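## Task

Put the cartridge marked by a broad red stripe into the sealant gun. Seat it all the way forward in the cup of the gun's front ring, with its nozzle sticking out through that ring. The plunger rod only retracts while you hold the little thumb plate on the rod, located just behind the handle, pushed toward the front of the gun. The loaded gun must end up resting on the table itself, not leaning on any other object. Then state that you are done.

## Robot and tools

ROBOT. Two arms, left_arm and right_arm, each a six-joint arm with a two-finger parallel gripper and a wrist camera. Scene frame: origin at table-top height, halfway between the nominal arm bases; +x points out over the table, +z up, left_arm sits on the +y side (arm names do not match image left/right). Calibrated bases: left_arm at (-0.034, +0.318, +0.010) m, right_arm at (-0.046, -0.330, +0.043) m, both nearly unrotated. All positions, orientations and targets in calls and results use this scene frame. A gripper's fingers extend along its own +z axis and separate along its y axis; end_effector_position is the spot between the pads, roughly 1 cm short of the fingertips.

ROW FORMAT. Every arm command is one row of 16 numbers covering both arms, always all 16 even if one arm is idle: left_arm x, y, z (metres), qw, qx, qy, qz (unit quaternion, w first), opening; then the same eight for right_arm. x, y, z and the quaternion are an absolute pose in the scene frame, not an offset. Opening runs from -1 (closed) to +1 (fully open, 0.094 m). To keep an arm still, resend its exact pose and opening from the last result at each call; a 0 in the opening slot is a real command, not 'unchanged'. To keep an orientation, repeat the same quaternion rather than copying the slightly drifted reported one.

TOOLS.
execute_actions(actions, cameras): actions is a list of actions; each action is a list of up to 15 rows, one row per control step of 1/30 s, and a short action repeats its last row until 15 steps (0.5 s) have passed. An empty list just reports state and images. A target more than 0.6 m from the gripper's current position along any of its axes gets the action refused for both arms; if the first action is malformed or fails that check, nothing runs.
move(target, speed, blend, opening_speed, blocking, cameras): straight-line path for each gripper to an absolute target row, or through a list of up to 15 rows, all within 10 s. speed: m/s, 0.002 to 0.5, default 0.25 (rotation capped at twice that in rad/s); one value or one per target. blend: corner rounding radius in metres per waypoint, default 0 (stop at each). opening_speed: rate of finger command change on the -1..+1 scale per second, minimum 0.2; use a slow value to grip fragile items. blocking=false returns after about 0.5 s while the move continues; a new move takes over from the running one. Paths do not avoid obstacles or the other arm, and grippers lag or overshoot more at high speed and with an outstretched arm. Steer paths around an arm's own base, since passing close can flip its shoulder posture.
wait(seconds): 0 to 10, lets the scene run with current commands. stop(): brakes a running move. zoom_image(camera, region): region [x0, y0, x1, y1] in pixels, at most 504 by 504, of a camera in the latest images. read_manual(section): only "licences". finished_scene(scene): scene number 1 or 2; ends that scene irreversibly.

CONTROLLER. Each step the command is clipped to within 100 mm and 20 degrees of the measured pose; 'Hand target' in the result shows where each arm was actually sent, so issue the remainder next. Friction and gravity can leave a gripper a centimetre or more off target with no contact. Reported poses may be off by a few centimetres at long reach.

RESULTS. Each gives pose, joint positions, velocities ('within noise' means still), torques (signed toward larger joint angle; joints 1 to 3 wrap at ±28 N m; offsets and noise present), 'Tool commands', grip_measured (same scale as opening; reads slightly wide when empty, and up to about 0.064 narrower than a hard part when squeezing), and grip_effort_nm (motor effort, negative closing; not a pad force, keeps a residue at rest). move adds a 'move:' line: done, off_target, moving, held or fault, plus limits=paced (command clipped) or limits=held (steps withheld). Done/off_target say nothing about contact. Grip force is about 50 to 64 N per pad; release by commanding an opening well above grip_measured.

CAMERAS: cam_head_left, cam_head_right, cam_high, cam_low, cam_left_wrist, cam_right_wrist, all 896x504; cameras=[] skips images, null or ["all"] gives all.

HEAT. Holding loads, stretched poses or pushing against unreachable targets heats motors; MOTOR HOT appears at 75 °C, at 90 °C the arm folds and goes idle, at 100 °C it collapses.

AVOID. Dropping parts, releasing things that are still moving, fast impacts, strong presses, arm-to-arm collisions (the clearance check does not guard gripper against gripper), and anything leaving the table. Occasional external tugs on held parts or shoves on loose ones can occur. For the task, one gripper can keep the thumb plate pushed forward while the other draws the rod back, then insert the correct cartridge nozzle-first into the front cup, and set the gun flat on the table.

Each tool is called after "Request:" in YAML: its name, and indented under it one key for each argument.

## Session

Request:
execute_actions:
  actions: []

Scene clock: 0.00 s.
left_arm: end_effector_position=(+0.3779, +0.3173, +0.1295) grip_measured=+1.000 grip_effort_nm=n/a end_effector_quat_wxyz=(+0.610, -0.008, +0.792, -0.004) | right_arm: end_effector_position=(+0.3364, -0.3376, +0.1396) grip_measured=+1.000 grip_effort_nm=n/a end_effector_quat_wxyz=(+0.596, +0.042, +0.801, -0.047)
Joint positions: left_arm=[-0.008 1.561 0.408 0.895 -0.014 -0.02 0.094] | right_arm=[0.074 1.546 0.288 0.963 0.184 0.029 0.094]
Joint velocities: within noise
Joint torques (N m): no reading
Heat: left arm: 31 °C; right arm: 34 °C.
Hand target: left_arm +0.3816, +0.3173, +0.1416; +0.625, -0.008, +0.781, -0.004 | right_arm +0.3379, -0.3377, +0.1432; +0.600, +0.042, +0.798, -0.047
Tool commands: left_gripper/opening=+1.0 right_gripper/opening=+1.0
camera_calibration:
cam_left_wrist: T_world_to_cam=[[0.0176729, -0.999561, 0.0237892, 0.306199], [-0.677877, -0.0294682, -0.734585, 0.395625], [0.734963, -0.00314393, -0.6781, -0.100393], [0, 0, 0, 1]] pos_world=[0.336559, 0.317407, 0.215259]
cam_right_wrist: T_world_to_cam=[[-0.135974, -0.990594, 0.0153497, -0.290476], [-0.6447, 0.076709, -0.760578, 0.389097], [0.752246, -0.113314, -0.649066, -0.118124], [0, 0, 0, 1]] pos_world=[0.300212, -0.330976, 0.223727]

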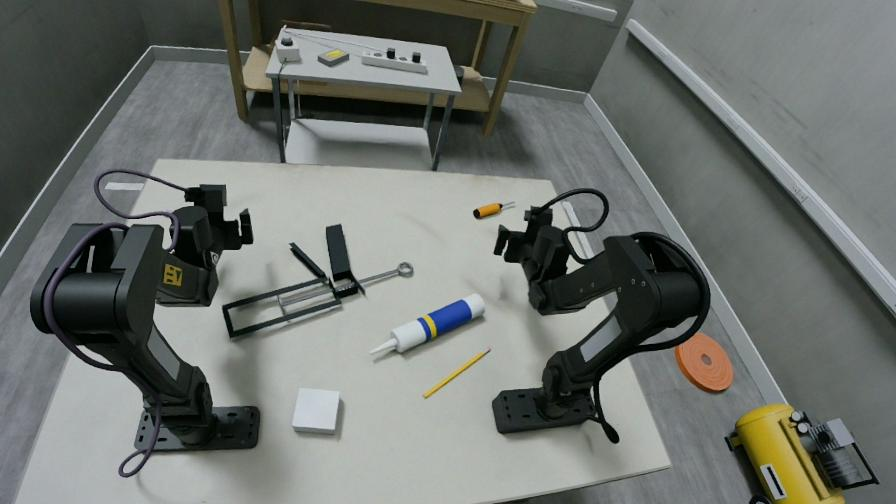

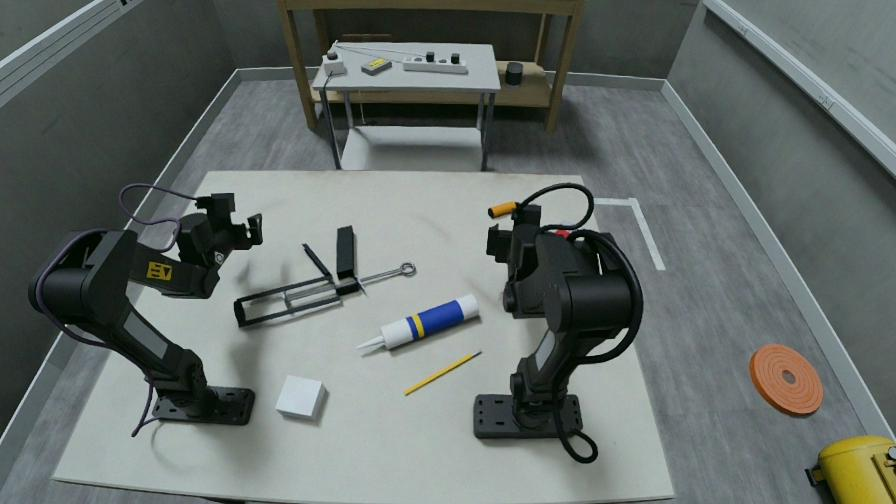

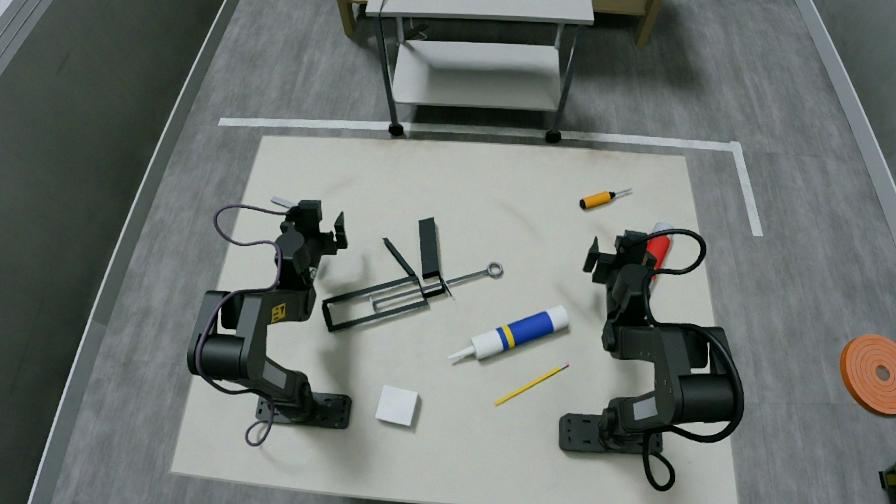

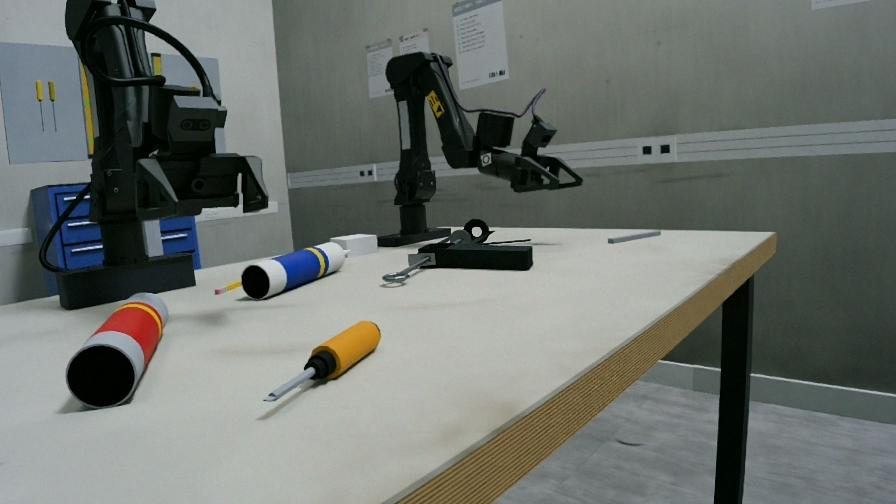

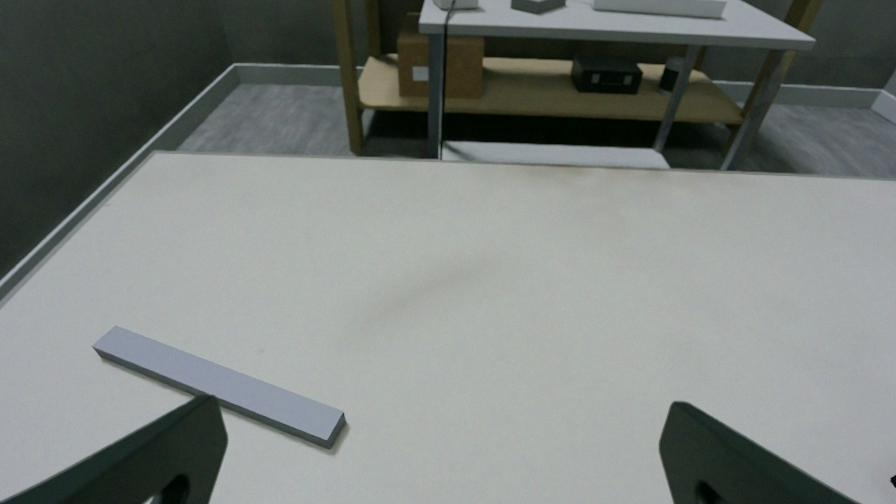

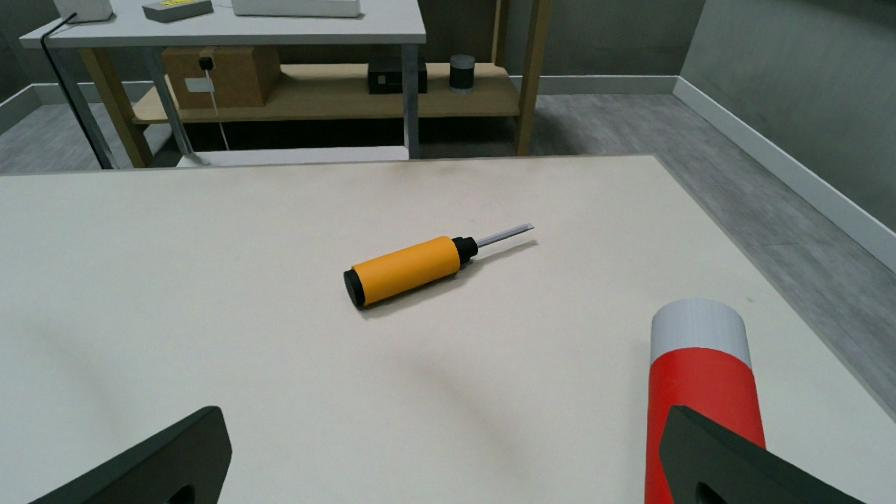

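Request:
move:
  target: [0.33,0.06,0.22,0,-0.0741,0.9972,0,0.6,0.3364,-0.3376,0.1396,0.596,0.042,0.801,-0.047,1.0]
  speed: 0.2

Request:
zoom_image:
  camera: "cam_high"
  region: [310, 200, 530, 350]

Scene clock: 52.20 s.
left_arm: end_effector_position=(+0.3320, +0.0595, +0.2221) grip_measured=+0.602 grip_effort_nm=-0.081 end_effector_quat_wxyz=(+0.099, -0.065, +0.990, -0.071) | right_arm: end_effector_position=(+0.3364, -0.3376, +0.1396) grip_measured=+1.000 grip_effort_nm=0.022 end_effector_quat_wxyz=(+0.596, +0.042, +0.801, -0.047)
Joint positions: left_arm=[-0.622 2.142 2.366 -1.55 -0.017 -0.754 0.075] | right_arm=[0.074 1.546 0.288 0.963 0.184 0.029 0.094]
Joint velocities: within noise
Joint torques (N m): left_arm=[-0.24 -8.39 8.13 0.28 0.08 -0.13] | right_arm=[0.06 -4.81 5.27 1.79 0.04 -0.01]
Heat: left arm: 33 °C; right arm: 35 °C.
Hand target: left_arm +0.3291, +0.0580, +0.2207; +0.088, -0.070, +0.991, -0.070 | right_arm +0.3364, -0.3376, +0.1396; +0.596, +0.042, +0.801, -0.047
Off the commanded pose: left_arm 0.003 m, 14 deg | right_arm 0.000 m, 0 deg.
joint sent to its limit (left arm) — joint 4 (wrist pitch), lower limit. The joint targets are off in orientation, not in position.
move: off_target (left_arm)
camera_calibration:
cam_left_wrist: T_world_to_cam=[[0.12646, -0.980869, 0.147997, -0.0177267], [-0.953464, -0.079025, 0.290967, 0.291615], [-0.273706, -0.177905, -0.945217, 0.399942], [0, 0, 0, 1]] pos_world=[0.389753, 0.0768091, 0.295805]
cam_right_wrist: T_world_to_cam=[[-0.135974, -0.990594, 0.0153497, -0.290476], [-0.6447, 0.076709, -0.760578, 0.389097], [0.752246, -0.113314, -0.649066, -0.118124], [0, 0, 0, 1]] pos_world=[0.300212, -0.330976, 0.223727]

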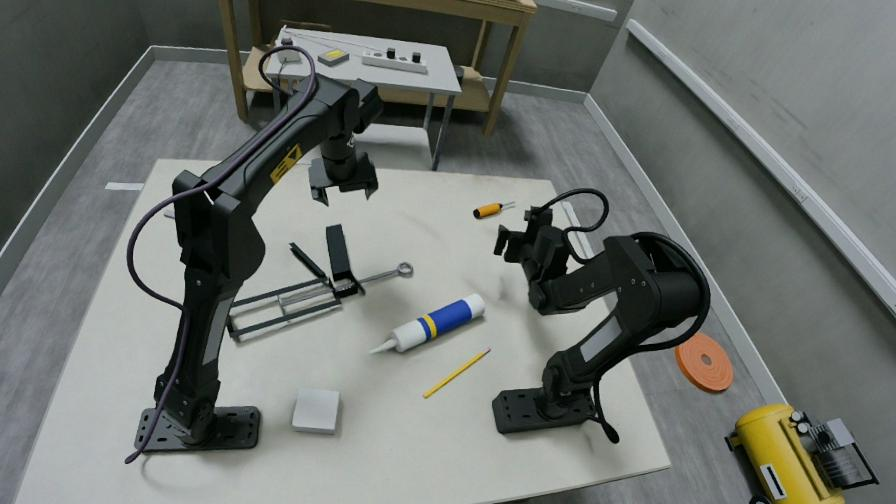

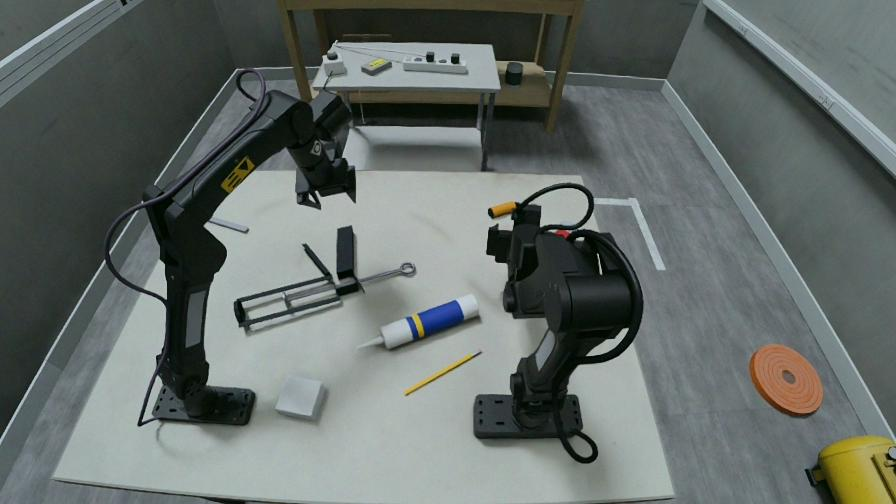

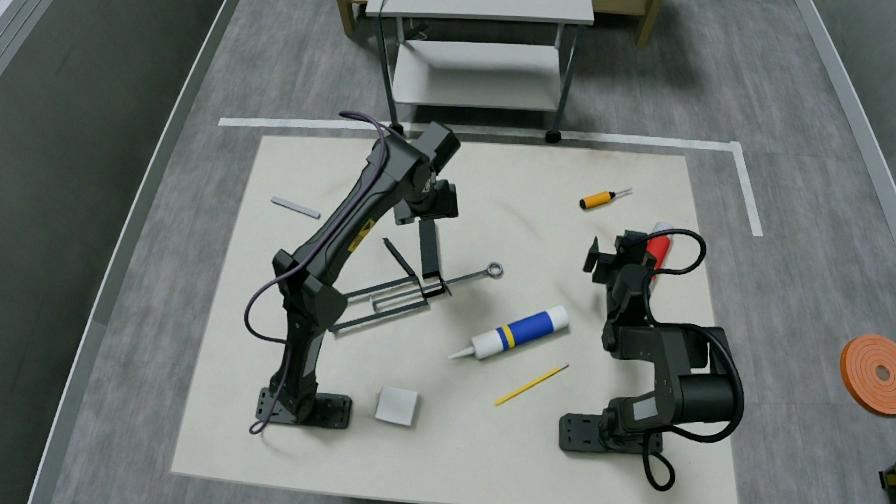

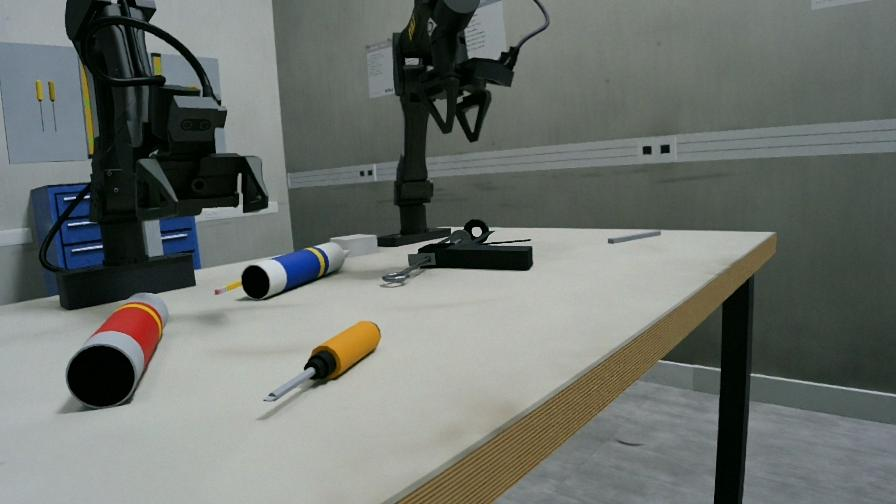

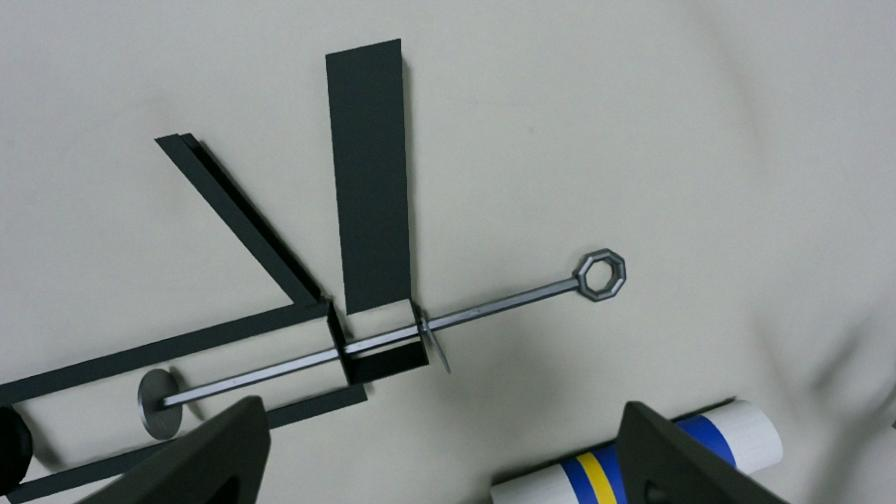

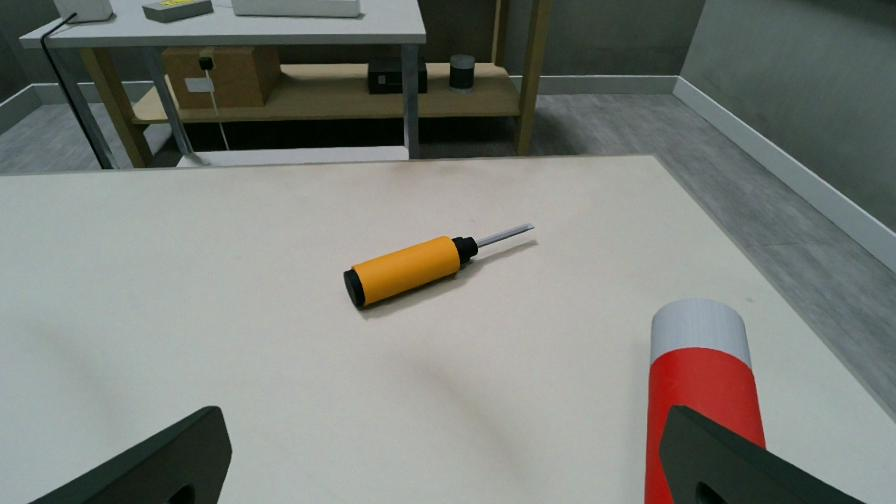

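Scaled by 2.291 from the camera's 896x504 image, which has a finer 1280x720 frame.

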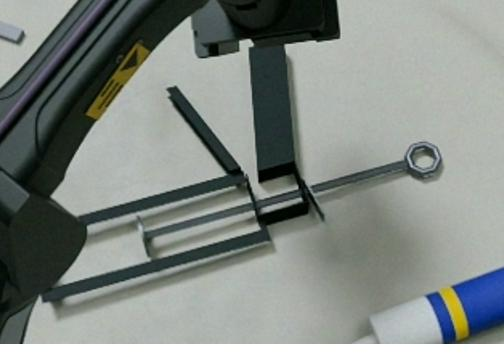

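Request:
move:
  target:
    - [0.345,0.073,0.12,0,-0.0645,0.9979,0,0.6,0.3364,-0.3376,0.1396,0.596,0.042,0.801,-0.047,1.0]
    - [0.345,0.073,0.06,0,-0.0645,0.9979,0,0.6,0.3364,-0.3376,0.1396,0.596,0.042,0.801,-0.047,1.0]
  speed: 0.15
  cameras: ["cam_left_wrist","cam_low","cam_high"]

Scene clock: 78.80 s.
left_arm: end_effector_position=(+0.3407, +0.0796, +0.0620) grip_measured=+0.602 grip_effort_nm=-0.076 end_effector_quat_wxyz=(-0.006, -0.069, +0.998, +0.011) | right_arm: end_effector_position=(+0.3364, -0.3376, +0.1396) grip_measured=+1.000 grip_effort_nm=0.022 end_effector_quat_wxyz=(+0.596, +0.042, +0.801, -0.047)
Joint positions: left_arm=[-0.571 2.313 2.022 -1.303 -0.01 -0.712 0.075] | right_arm=[0.074 1.546 0.288 0.963 0.184 0.029 0.094]
Joint velocities: within noise
Joint torques (N m): left_arm=[0.08 -11.11 5.35 0.36 0.07 0.16] | right_arm=[0.06 -4.82 5.27 1.79 0.04 -0.02]
Heat: left arm: 33 °C; right arm: 34 °C.
Hand target: left_arm +0.3455, +0.0763, +0.0612; +0.001, -0.064, +0.998, +0.000 | right_arm +0.3364, -0.3376, +0.1396; +0.596, +0.042, +0.801, -0.047
Off the commanded pose: left_arm 0.008 m, 2 deg | right_arm 0.000 m, 0 deg.
move: done
camera_calibration:
cam_left_wrist: T_world_to_cam=[[0.147839, -0.988538, -0.0305834, 0.0289526], [-0.866812, -0.1444, 0.477269, 0.312241], [-0.476215, -0.0440489, -0.878225, 0.308733], [0, 0, 0, 1]] pos_world=[0.413397, 0.0873078, 0.123]
Images, in order (width x height): cam_high 896x504, cam_low 896x504, cam_left_wrist 896x504.

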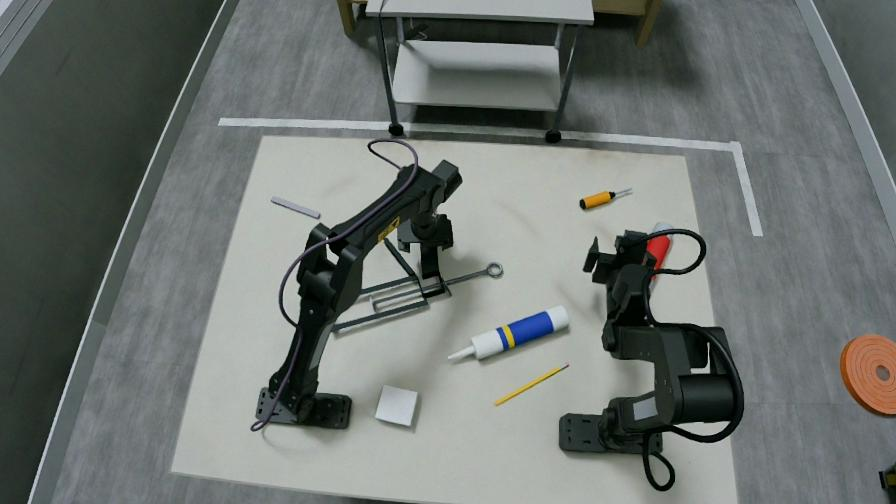

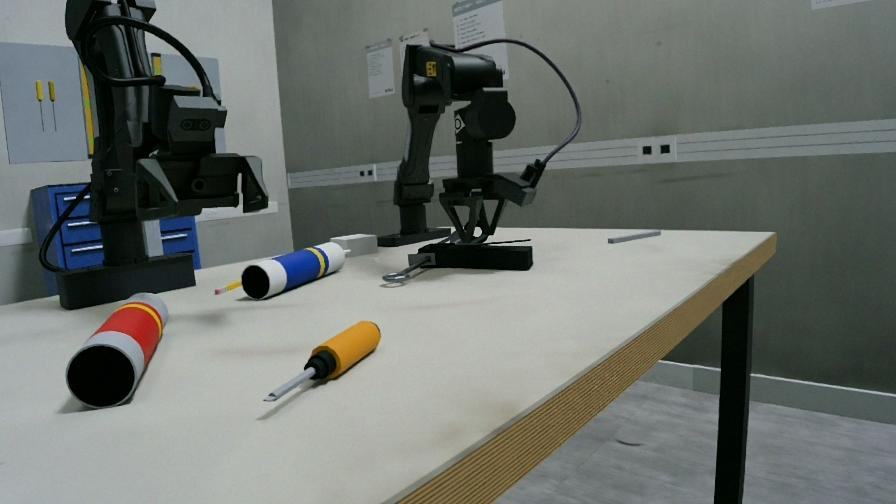

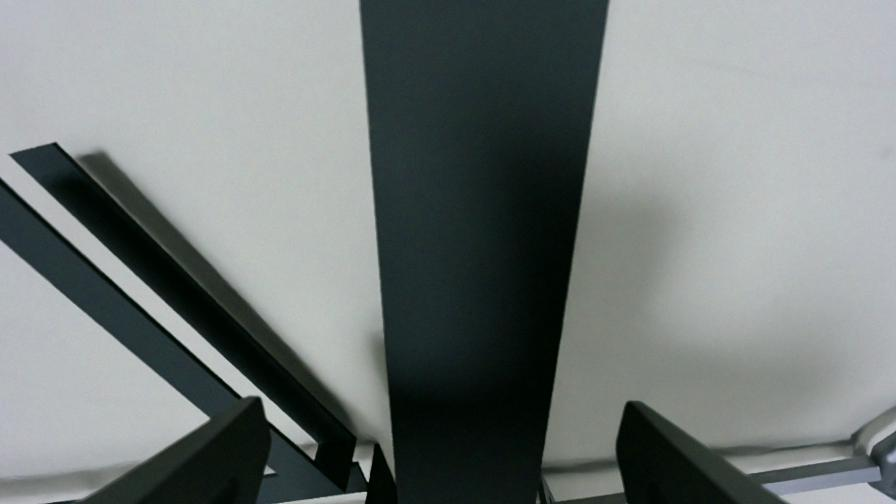

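Request:
move:
  target:
    - [0.352,0.066,0.020,0,-0.0645,0.9979,0,0.5,0.3364,-0.3376,0.1396,0.596,0.042,0.801,-0.047,1.0]
    - [0.352,0.066,0.020,0,-0.0645,0.9979,0,-0.35,0.3364,-0.3376,0.1396,0.596,0.042,0.801,-0.047,1.0]
  speed: 0.08
  opening_speed: 0.6
  cameras: ["cam_left_wrist","cam_low","cam_high"]

Scene clock: 94.23 s.
left_arm: end_effector_position=(+0.3509, +0.0752, +0.0286) grip_measured=-0.162 grip_effort_nm=-1.013 end_effector_quat_wxyz=(+0.001, -0.074, +0.997, +0.010) | right_arm: end_effector_position=(+0.3364, -0.3376, +0.1396) grip_measured=+1.000 grip_effort_nm=0.022 end_effector_quat_wxyz=(+0.596, +0.042, +0.801, -0.047)
Joint positions: left_arm=[-0.57 2.366 1.982 -1.197 -0.017 -0.72 0.039] | right_arm=[0.074 1.546 0.288 0.963 0.184 0.029 0.094]
Joint velocities: within noise
Joint torques (N m): left_arm=[-0.61 -9.92 5.55 0.4 0.11 0.03] | right_arm=[0.06 -4.81 5.26 1.79 0.03 -0.01]
Heat: left arm: 36 °C; right arm: 34 °C.
Hand target: left_arm +0.3520, +0.0682, +0.0197; +0.001, -0.069, +0.998, +0.003 | right_arm +0.3364, -0.3376, +0.1396; +0.596, +0.042, +0.801, -0.047
Off the commanded pose: left_arm 0.013 m, 2 deg | right_arm 0.000 m, 0 deg.
move: off_target (left_arm); target 2's new opening was sent with left_arm's hand 0.012 m and 1 deg from that target
camera_calibration:
cam_left_wrist: T_world_to_cam=[[0.157223, -0.987192, -0.0270608, 0.0185604], [-0.871969, -0.151632, 0.465486, 0.339029], [-0.463628, -0.0495891, -0.884641, 0.280249], [0, 0, 0, 1]] pos_world=[0.422636, 0.0836277, 0.0906085]
Images, in order (width x height): cam_high 896x504, cam_low 896x504, cam_left_wrist 896x504.

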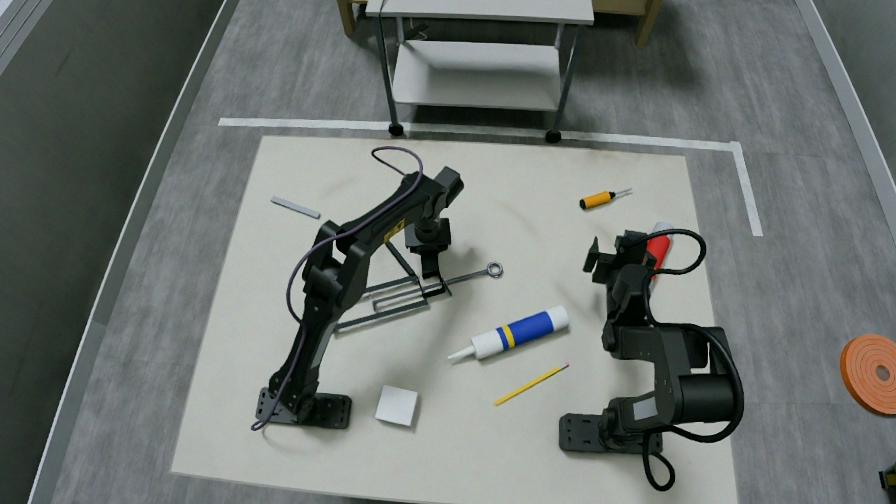

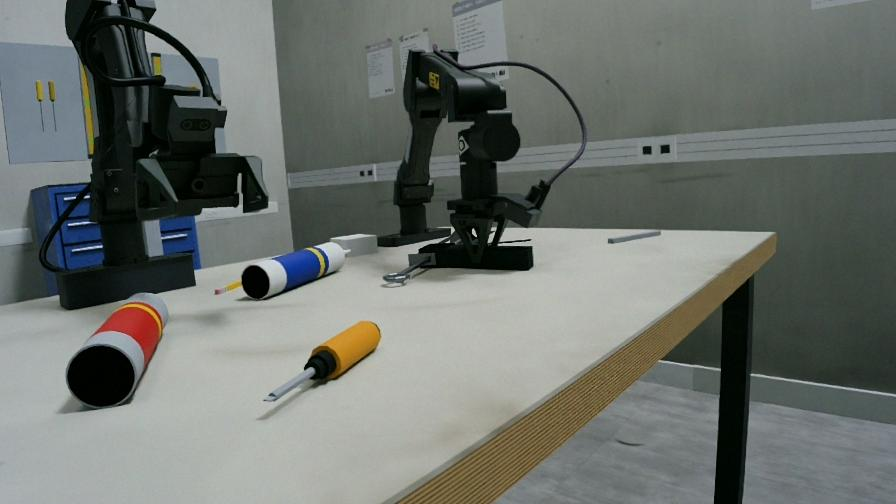

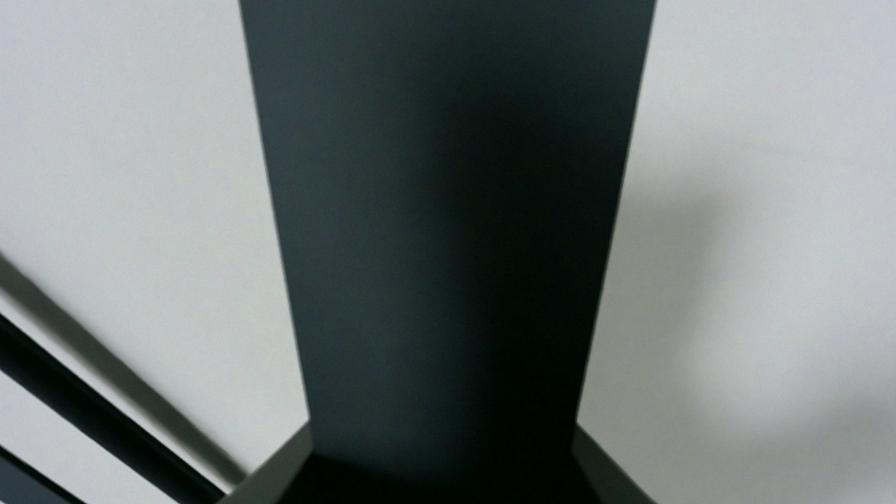

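Request:
move:
  target:
    - [0.375,0.115,0.030,0,0.010,0.99995,0,-0.35,0.3364,-0.3376,0.1396,0.596,0.042,0.801,-0.047,1.0]
    - [0.388,0.157,0.030,0,0.0958,0.9954,0,-0.35,0.3364,-0.3376,0.1396,0.596,0.042,0.801,-0.047,1.0]
  speed: 0.06
  blend: 0.01
  cameras: ["cam_left_wrist","cam_head_right","cam_high"]

Scene clock: 123.13 s.
left_arm: end_effector_position=(+0.3820, +0.1454, +0.0281) grip_measured=-0.162 grip_effort_nm=-1.018 end_effector_quat_wxyz=(-0.008, +0.091, +0.996, +0.012) | right_arm: end_effector_position=(+0.3364, -0.3376, +0.1396) grip_measured=+1.000 grip_effort_nm=0.022 end_effector_quat_wxyz=(+0.596, +0.042, +0.801, -0.047)
Joint positions: left_arm=[-0.401 2.357 1.964 -1.199 -0.018 -0.221 0.039] | right_arm=[0.074 1.546 0.288 0.963 0.184 0.029 0.094]
Joint velocities: within noise
Joint torques (N m): left_arm=[2 -12.52 3.85 0.33 0.12 0.53] | right_arm=[0.06 -4.82 5.27 1.79 0.04 -0.02]
Heat: left arm: 34 °C; right arm: 34 °C.
Hand target: left_arm +0.3861, +0.1526, +0.0300; -0.001, +0.100, +0.995, +0.000 | right_arm +0.3364, -0.3376, +0.1396; +0.596, +0.042, +0.801, -0.047
Off the commanded pose: left_arm 0.013 m, 2 deg | right_arm 0.000 m, 0 deg.
move: off_target (left_arm)
camera_calibration:
cam_left_wrist: T_world_to_cam=[[-0.171413, -0.984743, -0.02997, 0.208224], [-0.865052, 0.135881, 0.482931, 0.332109], [-0.471491, 0.108706, -0.875145, 0.277418], [0, 0, 0, 1]] pos_world=[0.453784, 0.129763, 0.0886359]
Images, in order (width x height): cam_head_right 896x504, cam_high 896x504, cam_left_wrist 896x504.

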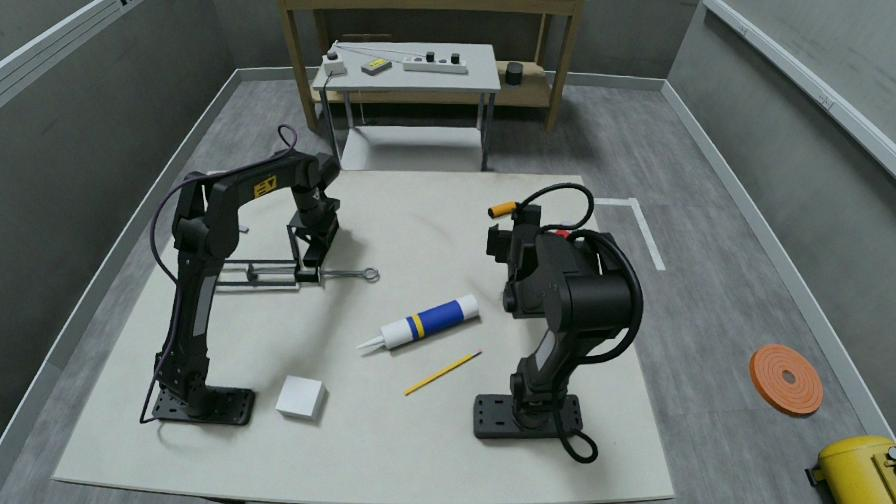

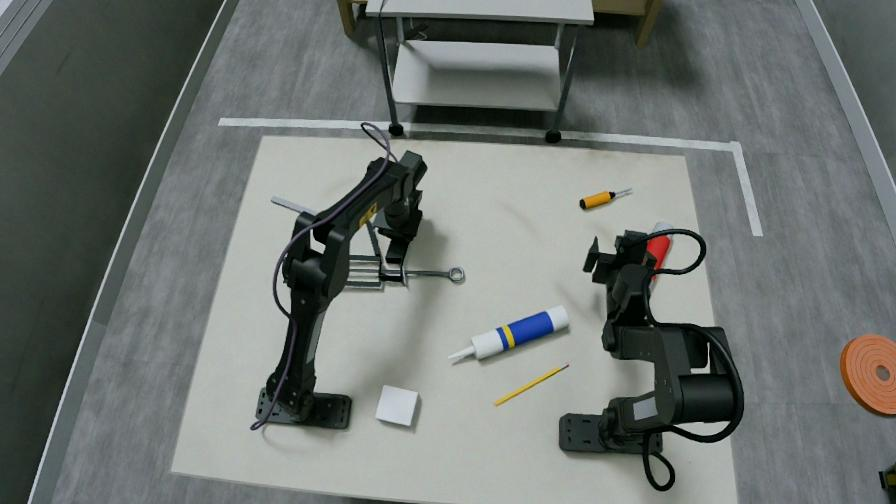

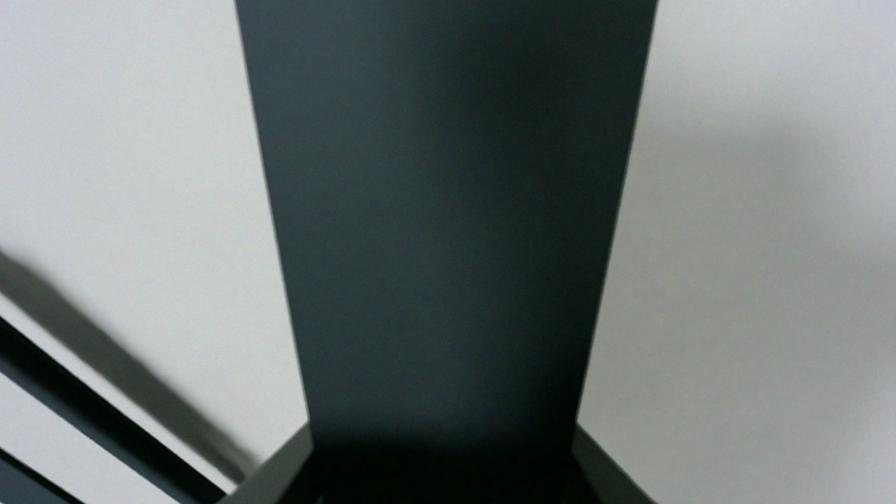

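Request:
move:
  target:
    - [0.382,0.147,0.030,0,0.0958,0.9954,0,0.3,0.3364,-0.3376,0.1396,0.596,0.042,0.801,-0.047,1.0]
    - [0.382,0.147,0.12,0,0.0958,0.9954,0,0.3,0.3364,-0.3376,0.1396,0.596,0.042,0.801,-0.047,1.0]
    - [0.33,0.12,0.22,0,0.0,1,0,0.3,0.3364,-0.3376,0.20,0.596,0.042,0.801,-0.047,1.0]
  speed: 0.15
  opening_speed: 1.5
  cameras: ["cam_left_wrist","cam_head_right","cam_high","cam_low"]

Scene clock: 135.53 s.
left_arm: end_effector_position=(+0.3429, +0.1181, +0.2063) grip_measured=+0.298 grip_effort_nm=0.105 end_effector_quat_wxyz=(+0.073, +0.003, +0.997, -0.036) | right_arm: end_effector_position=(+0.3344, -0.3378, +0.1923) grip_measured=+1.000 grip_effort_nm=0.022 end_effector_quat_wxyz=(+0.597, +0.042, +0.800, -0.047)
Joint positions: left_arm=[-0.49 2.1 2.246 -1.555 -0.004 -0.485 0.061] | right_arm=[0.074 1.268 0.389 0.586 0.184 0.029 0.094]
Joint velocities: within noise
Joint torques (N m): left_arm=[-0.05 -12.34 5.15 0.18 0.1 -0.12] | right_arm=[0.06 -4.89 9.26 1.36 0.04 -0.02]
Heat: left arm: 37 °C; right arm: 34 °C.
Hand target: left_arm +0.3324, +0.1215, +0.2190; +0.072, -0.003, +0.996, -0.042 | right_arm +0.3369, -0.3376, +0.2000; +0.597, +0.042, +0.800, -0.047
Off the commanded pose: left_arm 0.019 m, 9 deg | right_arm 0.008 m, 0 deg.
joint sent to its limit (left arm) — joint 4 (wrist pitch), lower limit. The joint targets are off in orientation, not in position.
move: off_target (left_arm)
camera_calibration:
cam_left_wrist: T_world_to_cam=[[-0.000848593, -0.997836, 0.065749, 0.103361], [-0.942015, 0.022861, 0.334791, 0.2862], [-0.335569, -0.0616524, -0.939996, 0.404839], [0, 0, 0, 1]] pos_world=[0.405544, 0.121554, 0.277934]
Images, in order (width x height): cam_head_right 896x504, cam_high 896x504, cam_low 896x504, cam_left_wrist 896x504.

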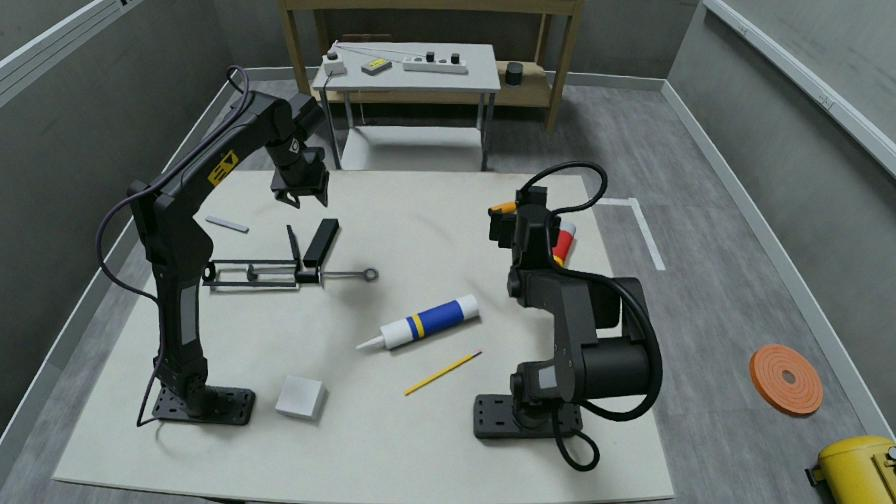

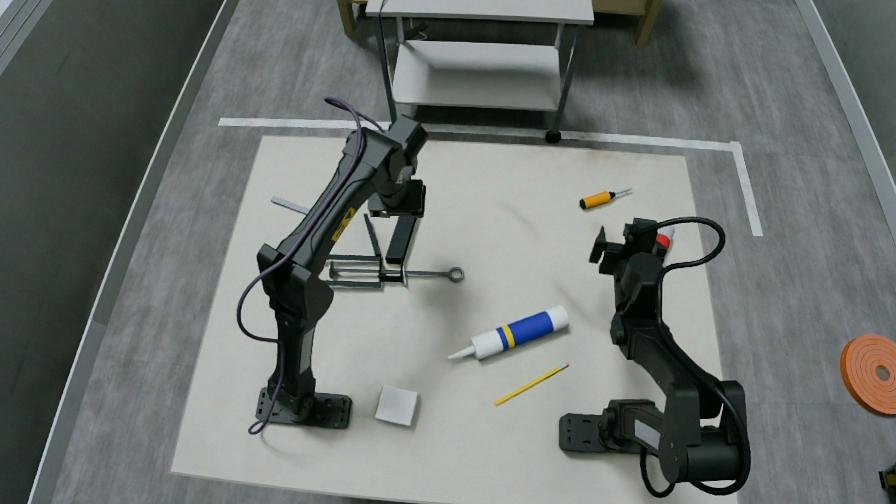

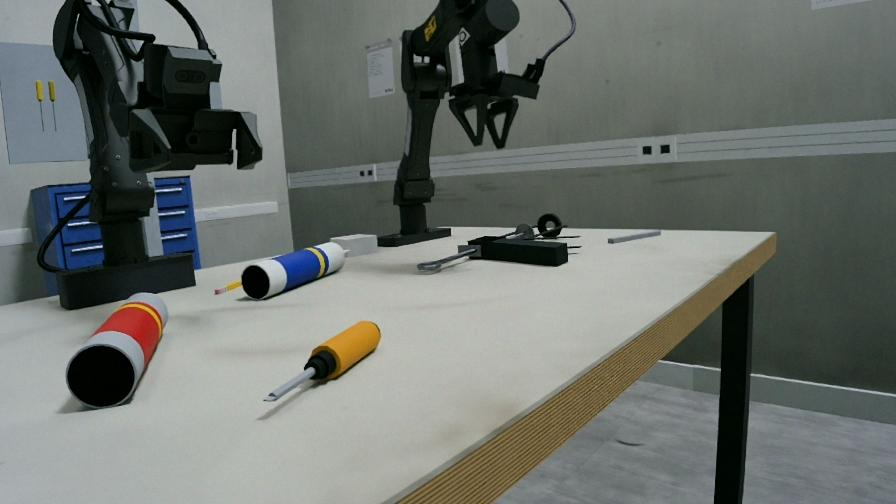

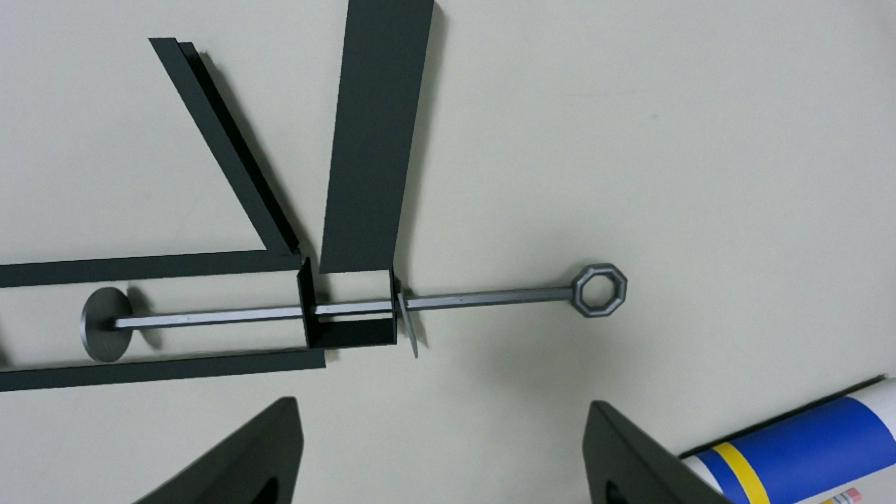

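Request:
move:
  target:
    - [0.268,0.156,0.13,0,0,1,0,0.75,0.285,-0.16,0.16,0.3799,-0.5964,0.5964,0.3799,0.2]
    - [0.268,0.156,0.085,0,0,1,0,0.75,0.285,-0.13,0.09,0.3799,-0.5964,0.5964,0.3799,0.2]
  speed: 0.2
  cameras: ["cam_left_wrist","cam_right_wrist","cam_high","cam_low"]

Scene clock: 216.63 s.
left_arm: end_effector_position=(+0.2622, +0.1619, +0.0790) grip_measured=+0.748 grip_effort_nm=0.105 end_effector_quat_wxyz=(-0.021, +0.003, +1.000, +0.014) | right_arm: end_effector_position=(+0.2867, -0.1335, +0.0904) grip_measured=+0.202 grip_effort_nm=-0.085 end_effector_quat_wxyz=(-0.374, +0.602, -0.602, -0.369)
Joint positions: left_arm=[-0.488 1.883 1.433 -1.171 -0.004 -0.484 0.082] | right_arm=[0.12 1.986 1.037 -0.397 -1.093 -1.326 0.056]
Joint velocities: within noise
Joint torques (N m): left_arm=[-0.43 -10.07 5.09 0.29 0.08 -0.12] | right_arm=[0.18 -9.31 4.3 0.71 -0.61 0.13]
Heat: left arm: 42 °C; right arm: 34 °C.
Hand target: left_arm +0.2667, +0.1570, +0.0862; +0.000, +0.000, +1.000, +0.000 | right_arm +0.2838, -0.1316, +0.0909; -0.375, +0.596, -0.601, -0.378
Off the commanded pose: left_arm 0.010 m, 3 deg | right_arm 0.004 m, 2 deg.
move: off_target (left_arm)
camera_calibration:
cam_left_wrist: T_world_to_cam=[[0.00202388, -0.999377, -0.0352377, 0.162844], [-0.862756, -0.0195618, 0.505242, 0.224476], [-0.505616, 0.029379, -0.862258, 0.284467], [0, 0, 0, 1]] pos_world=[0.33717, 0.158776, 0.137608]
cam_right_wrist: T_world_to_cam=[[0.999805, -0.0196554, -0.00176767, -0.288775], [-0.0163058, -0.772314, -0.635032, -0.000904817], [0.0111166, 0.634937, -0.772484, 0.234018], [0, 0, 0, 1]] pos_world=[0.286103, -0.154962, 0.17969]
Images, in order (width x height): cam_high 896x504, cam_low 896x504, cam_left_wrist 896x504, cam_right_wrist 896x504.

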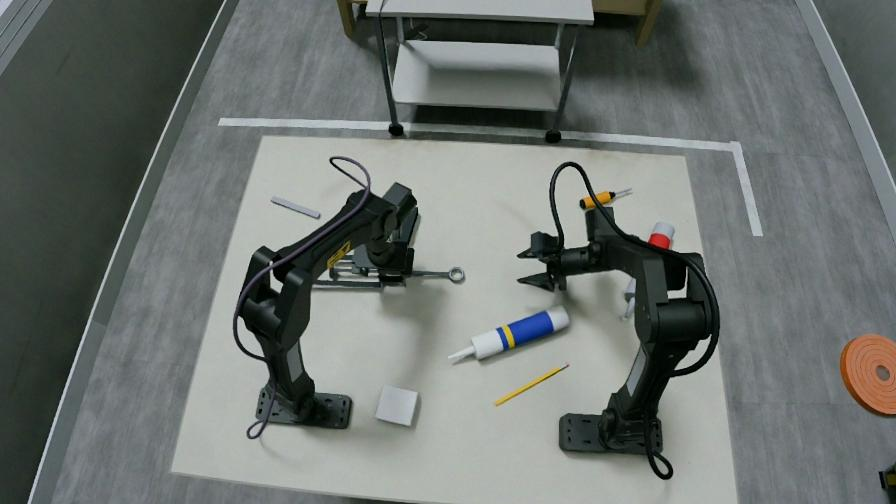

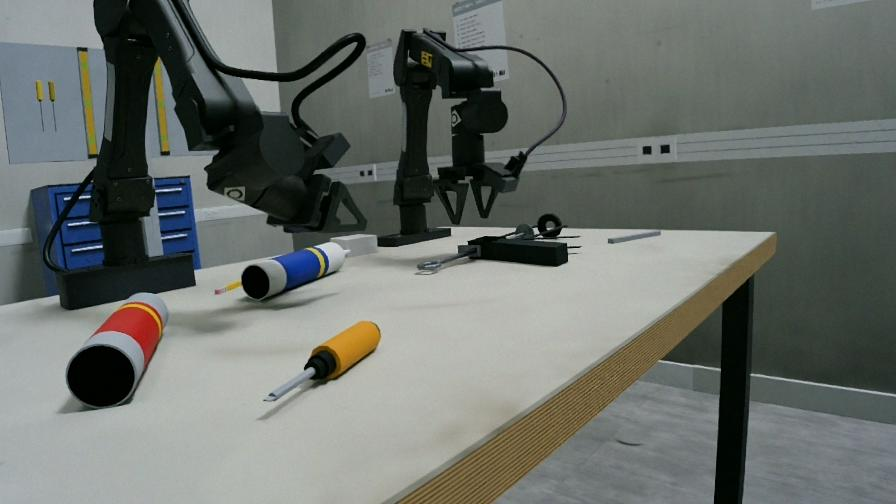

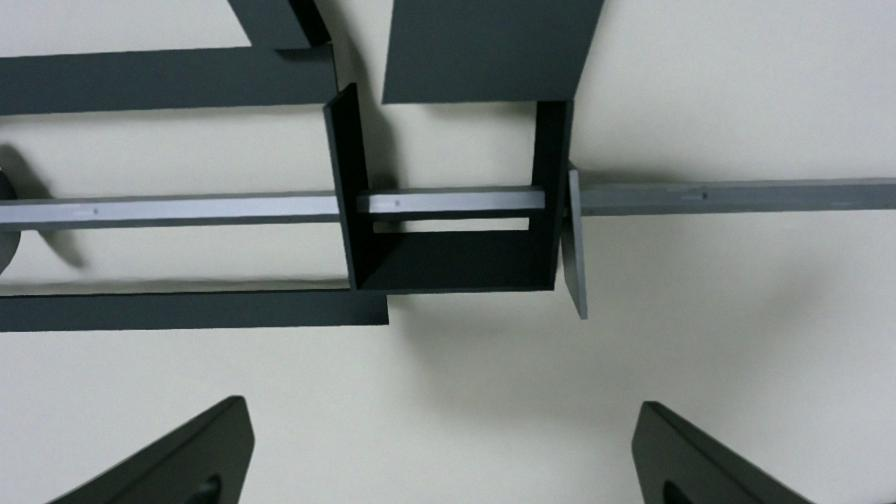

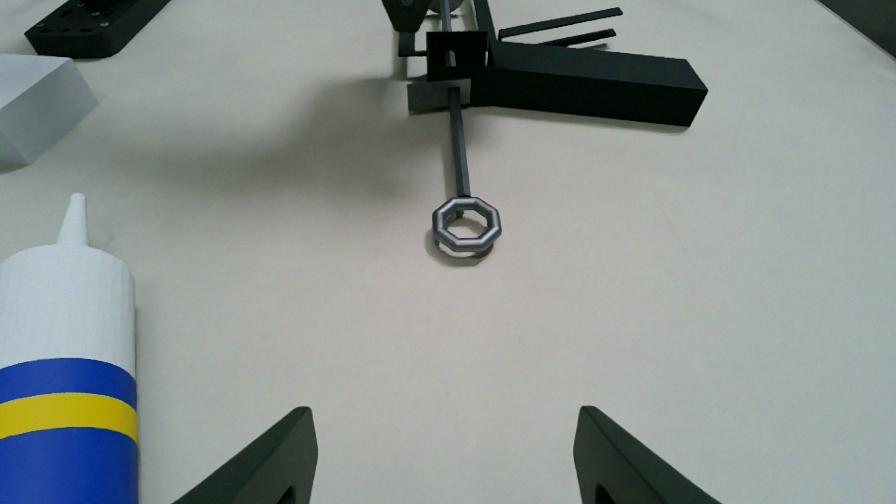

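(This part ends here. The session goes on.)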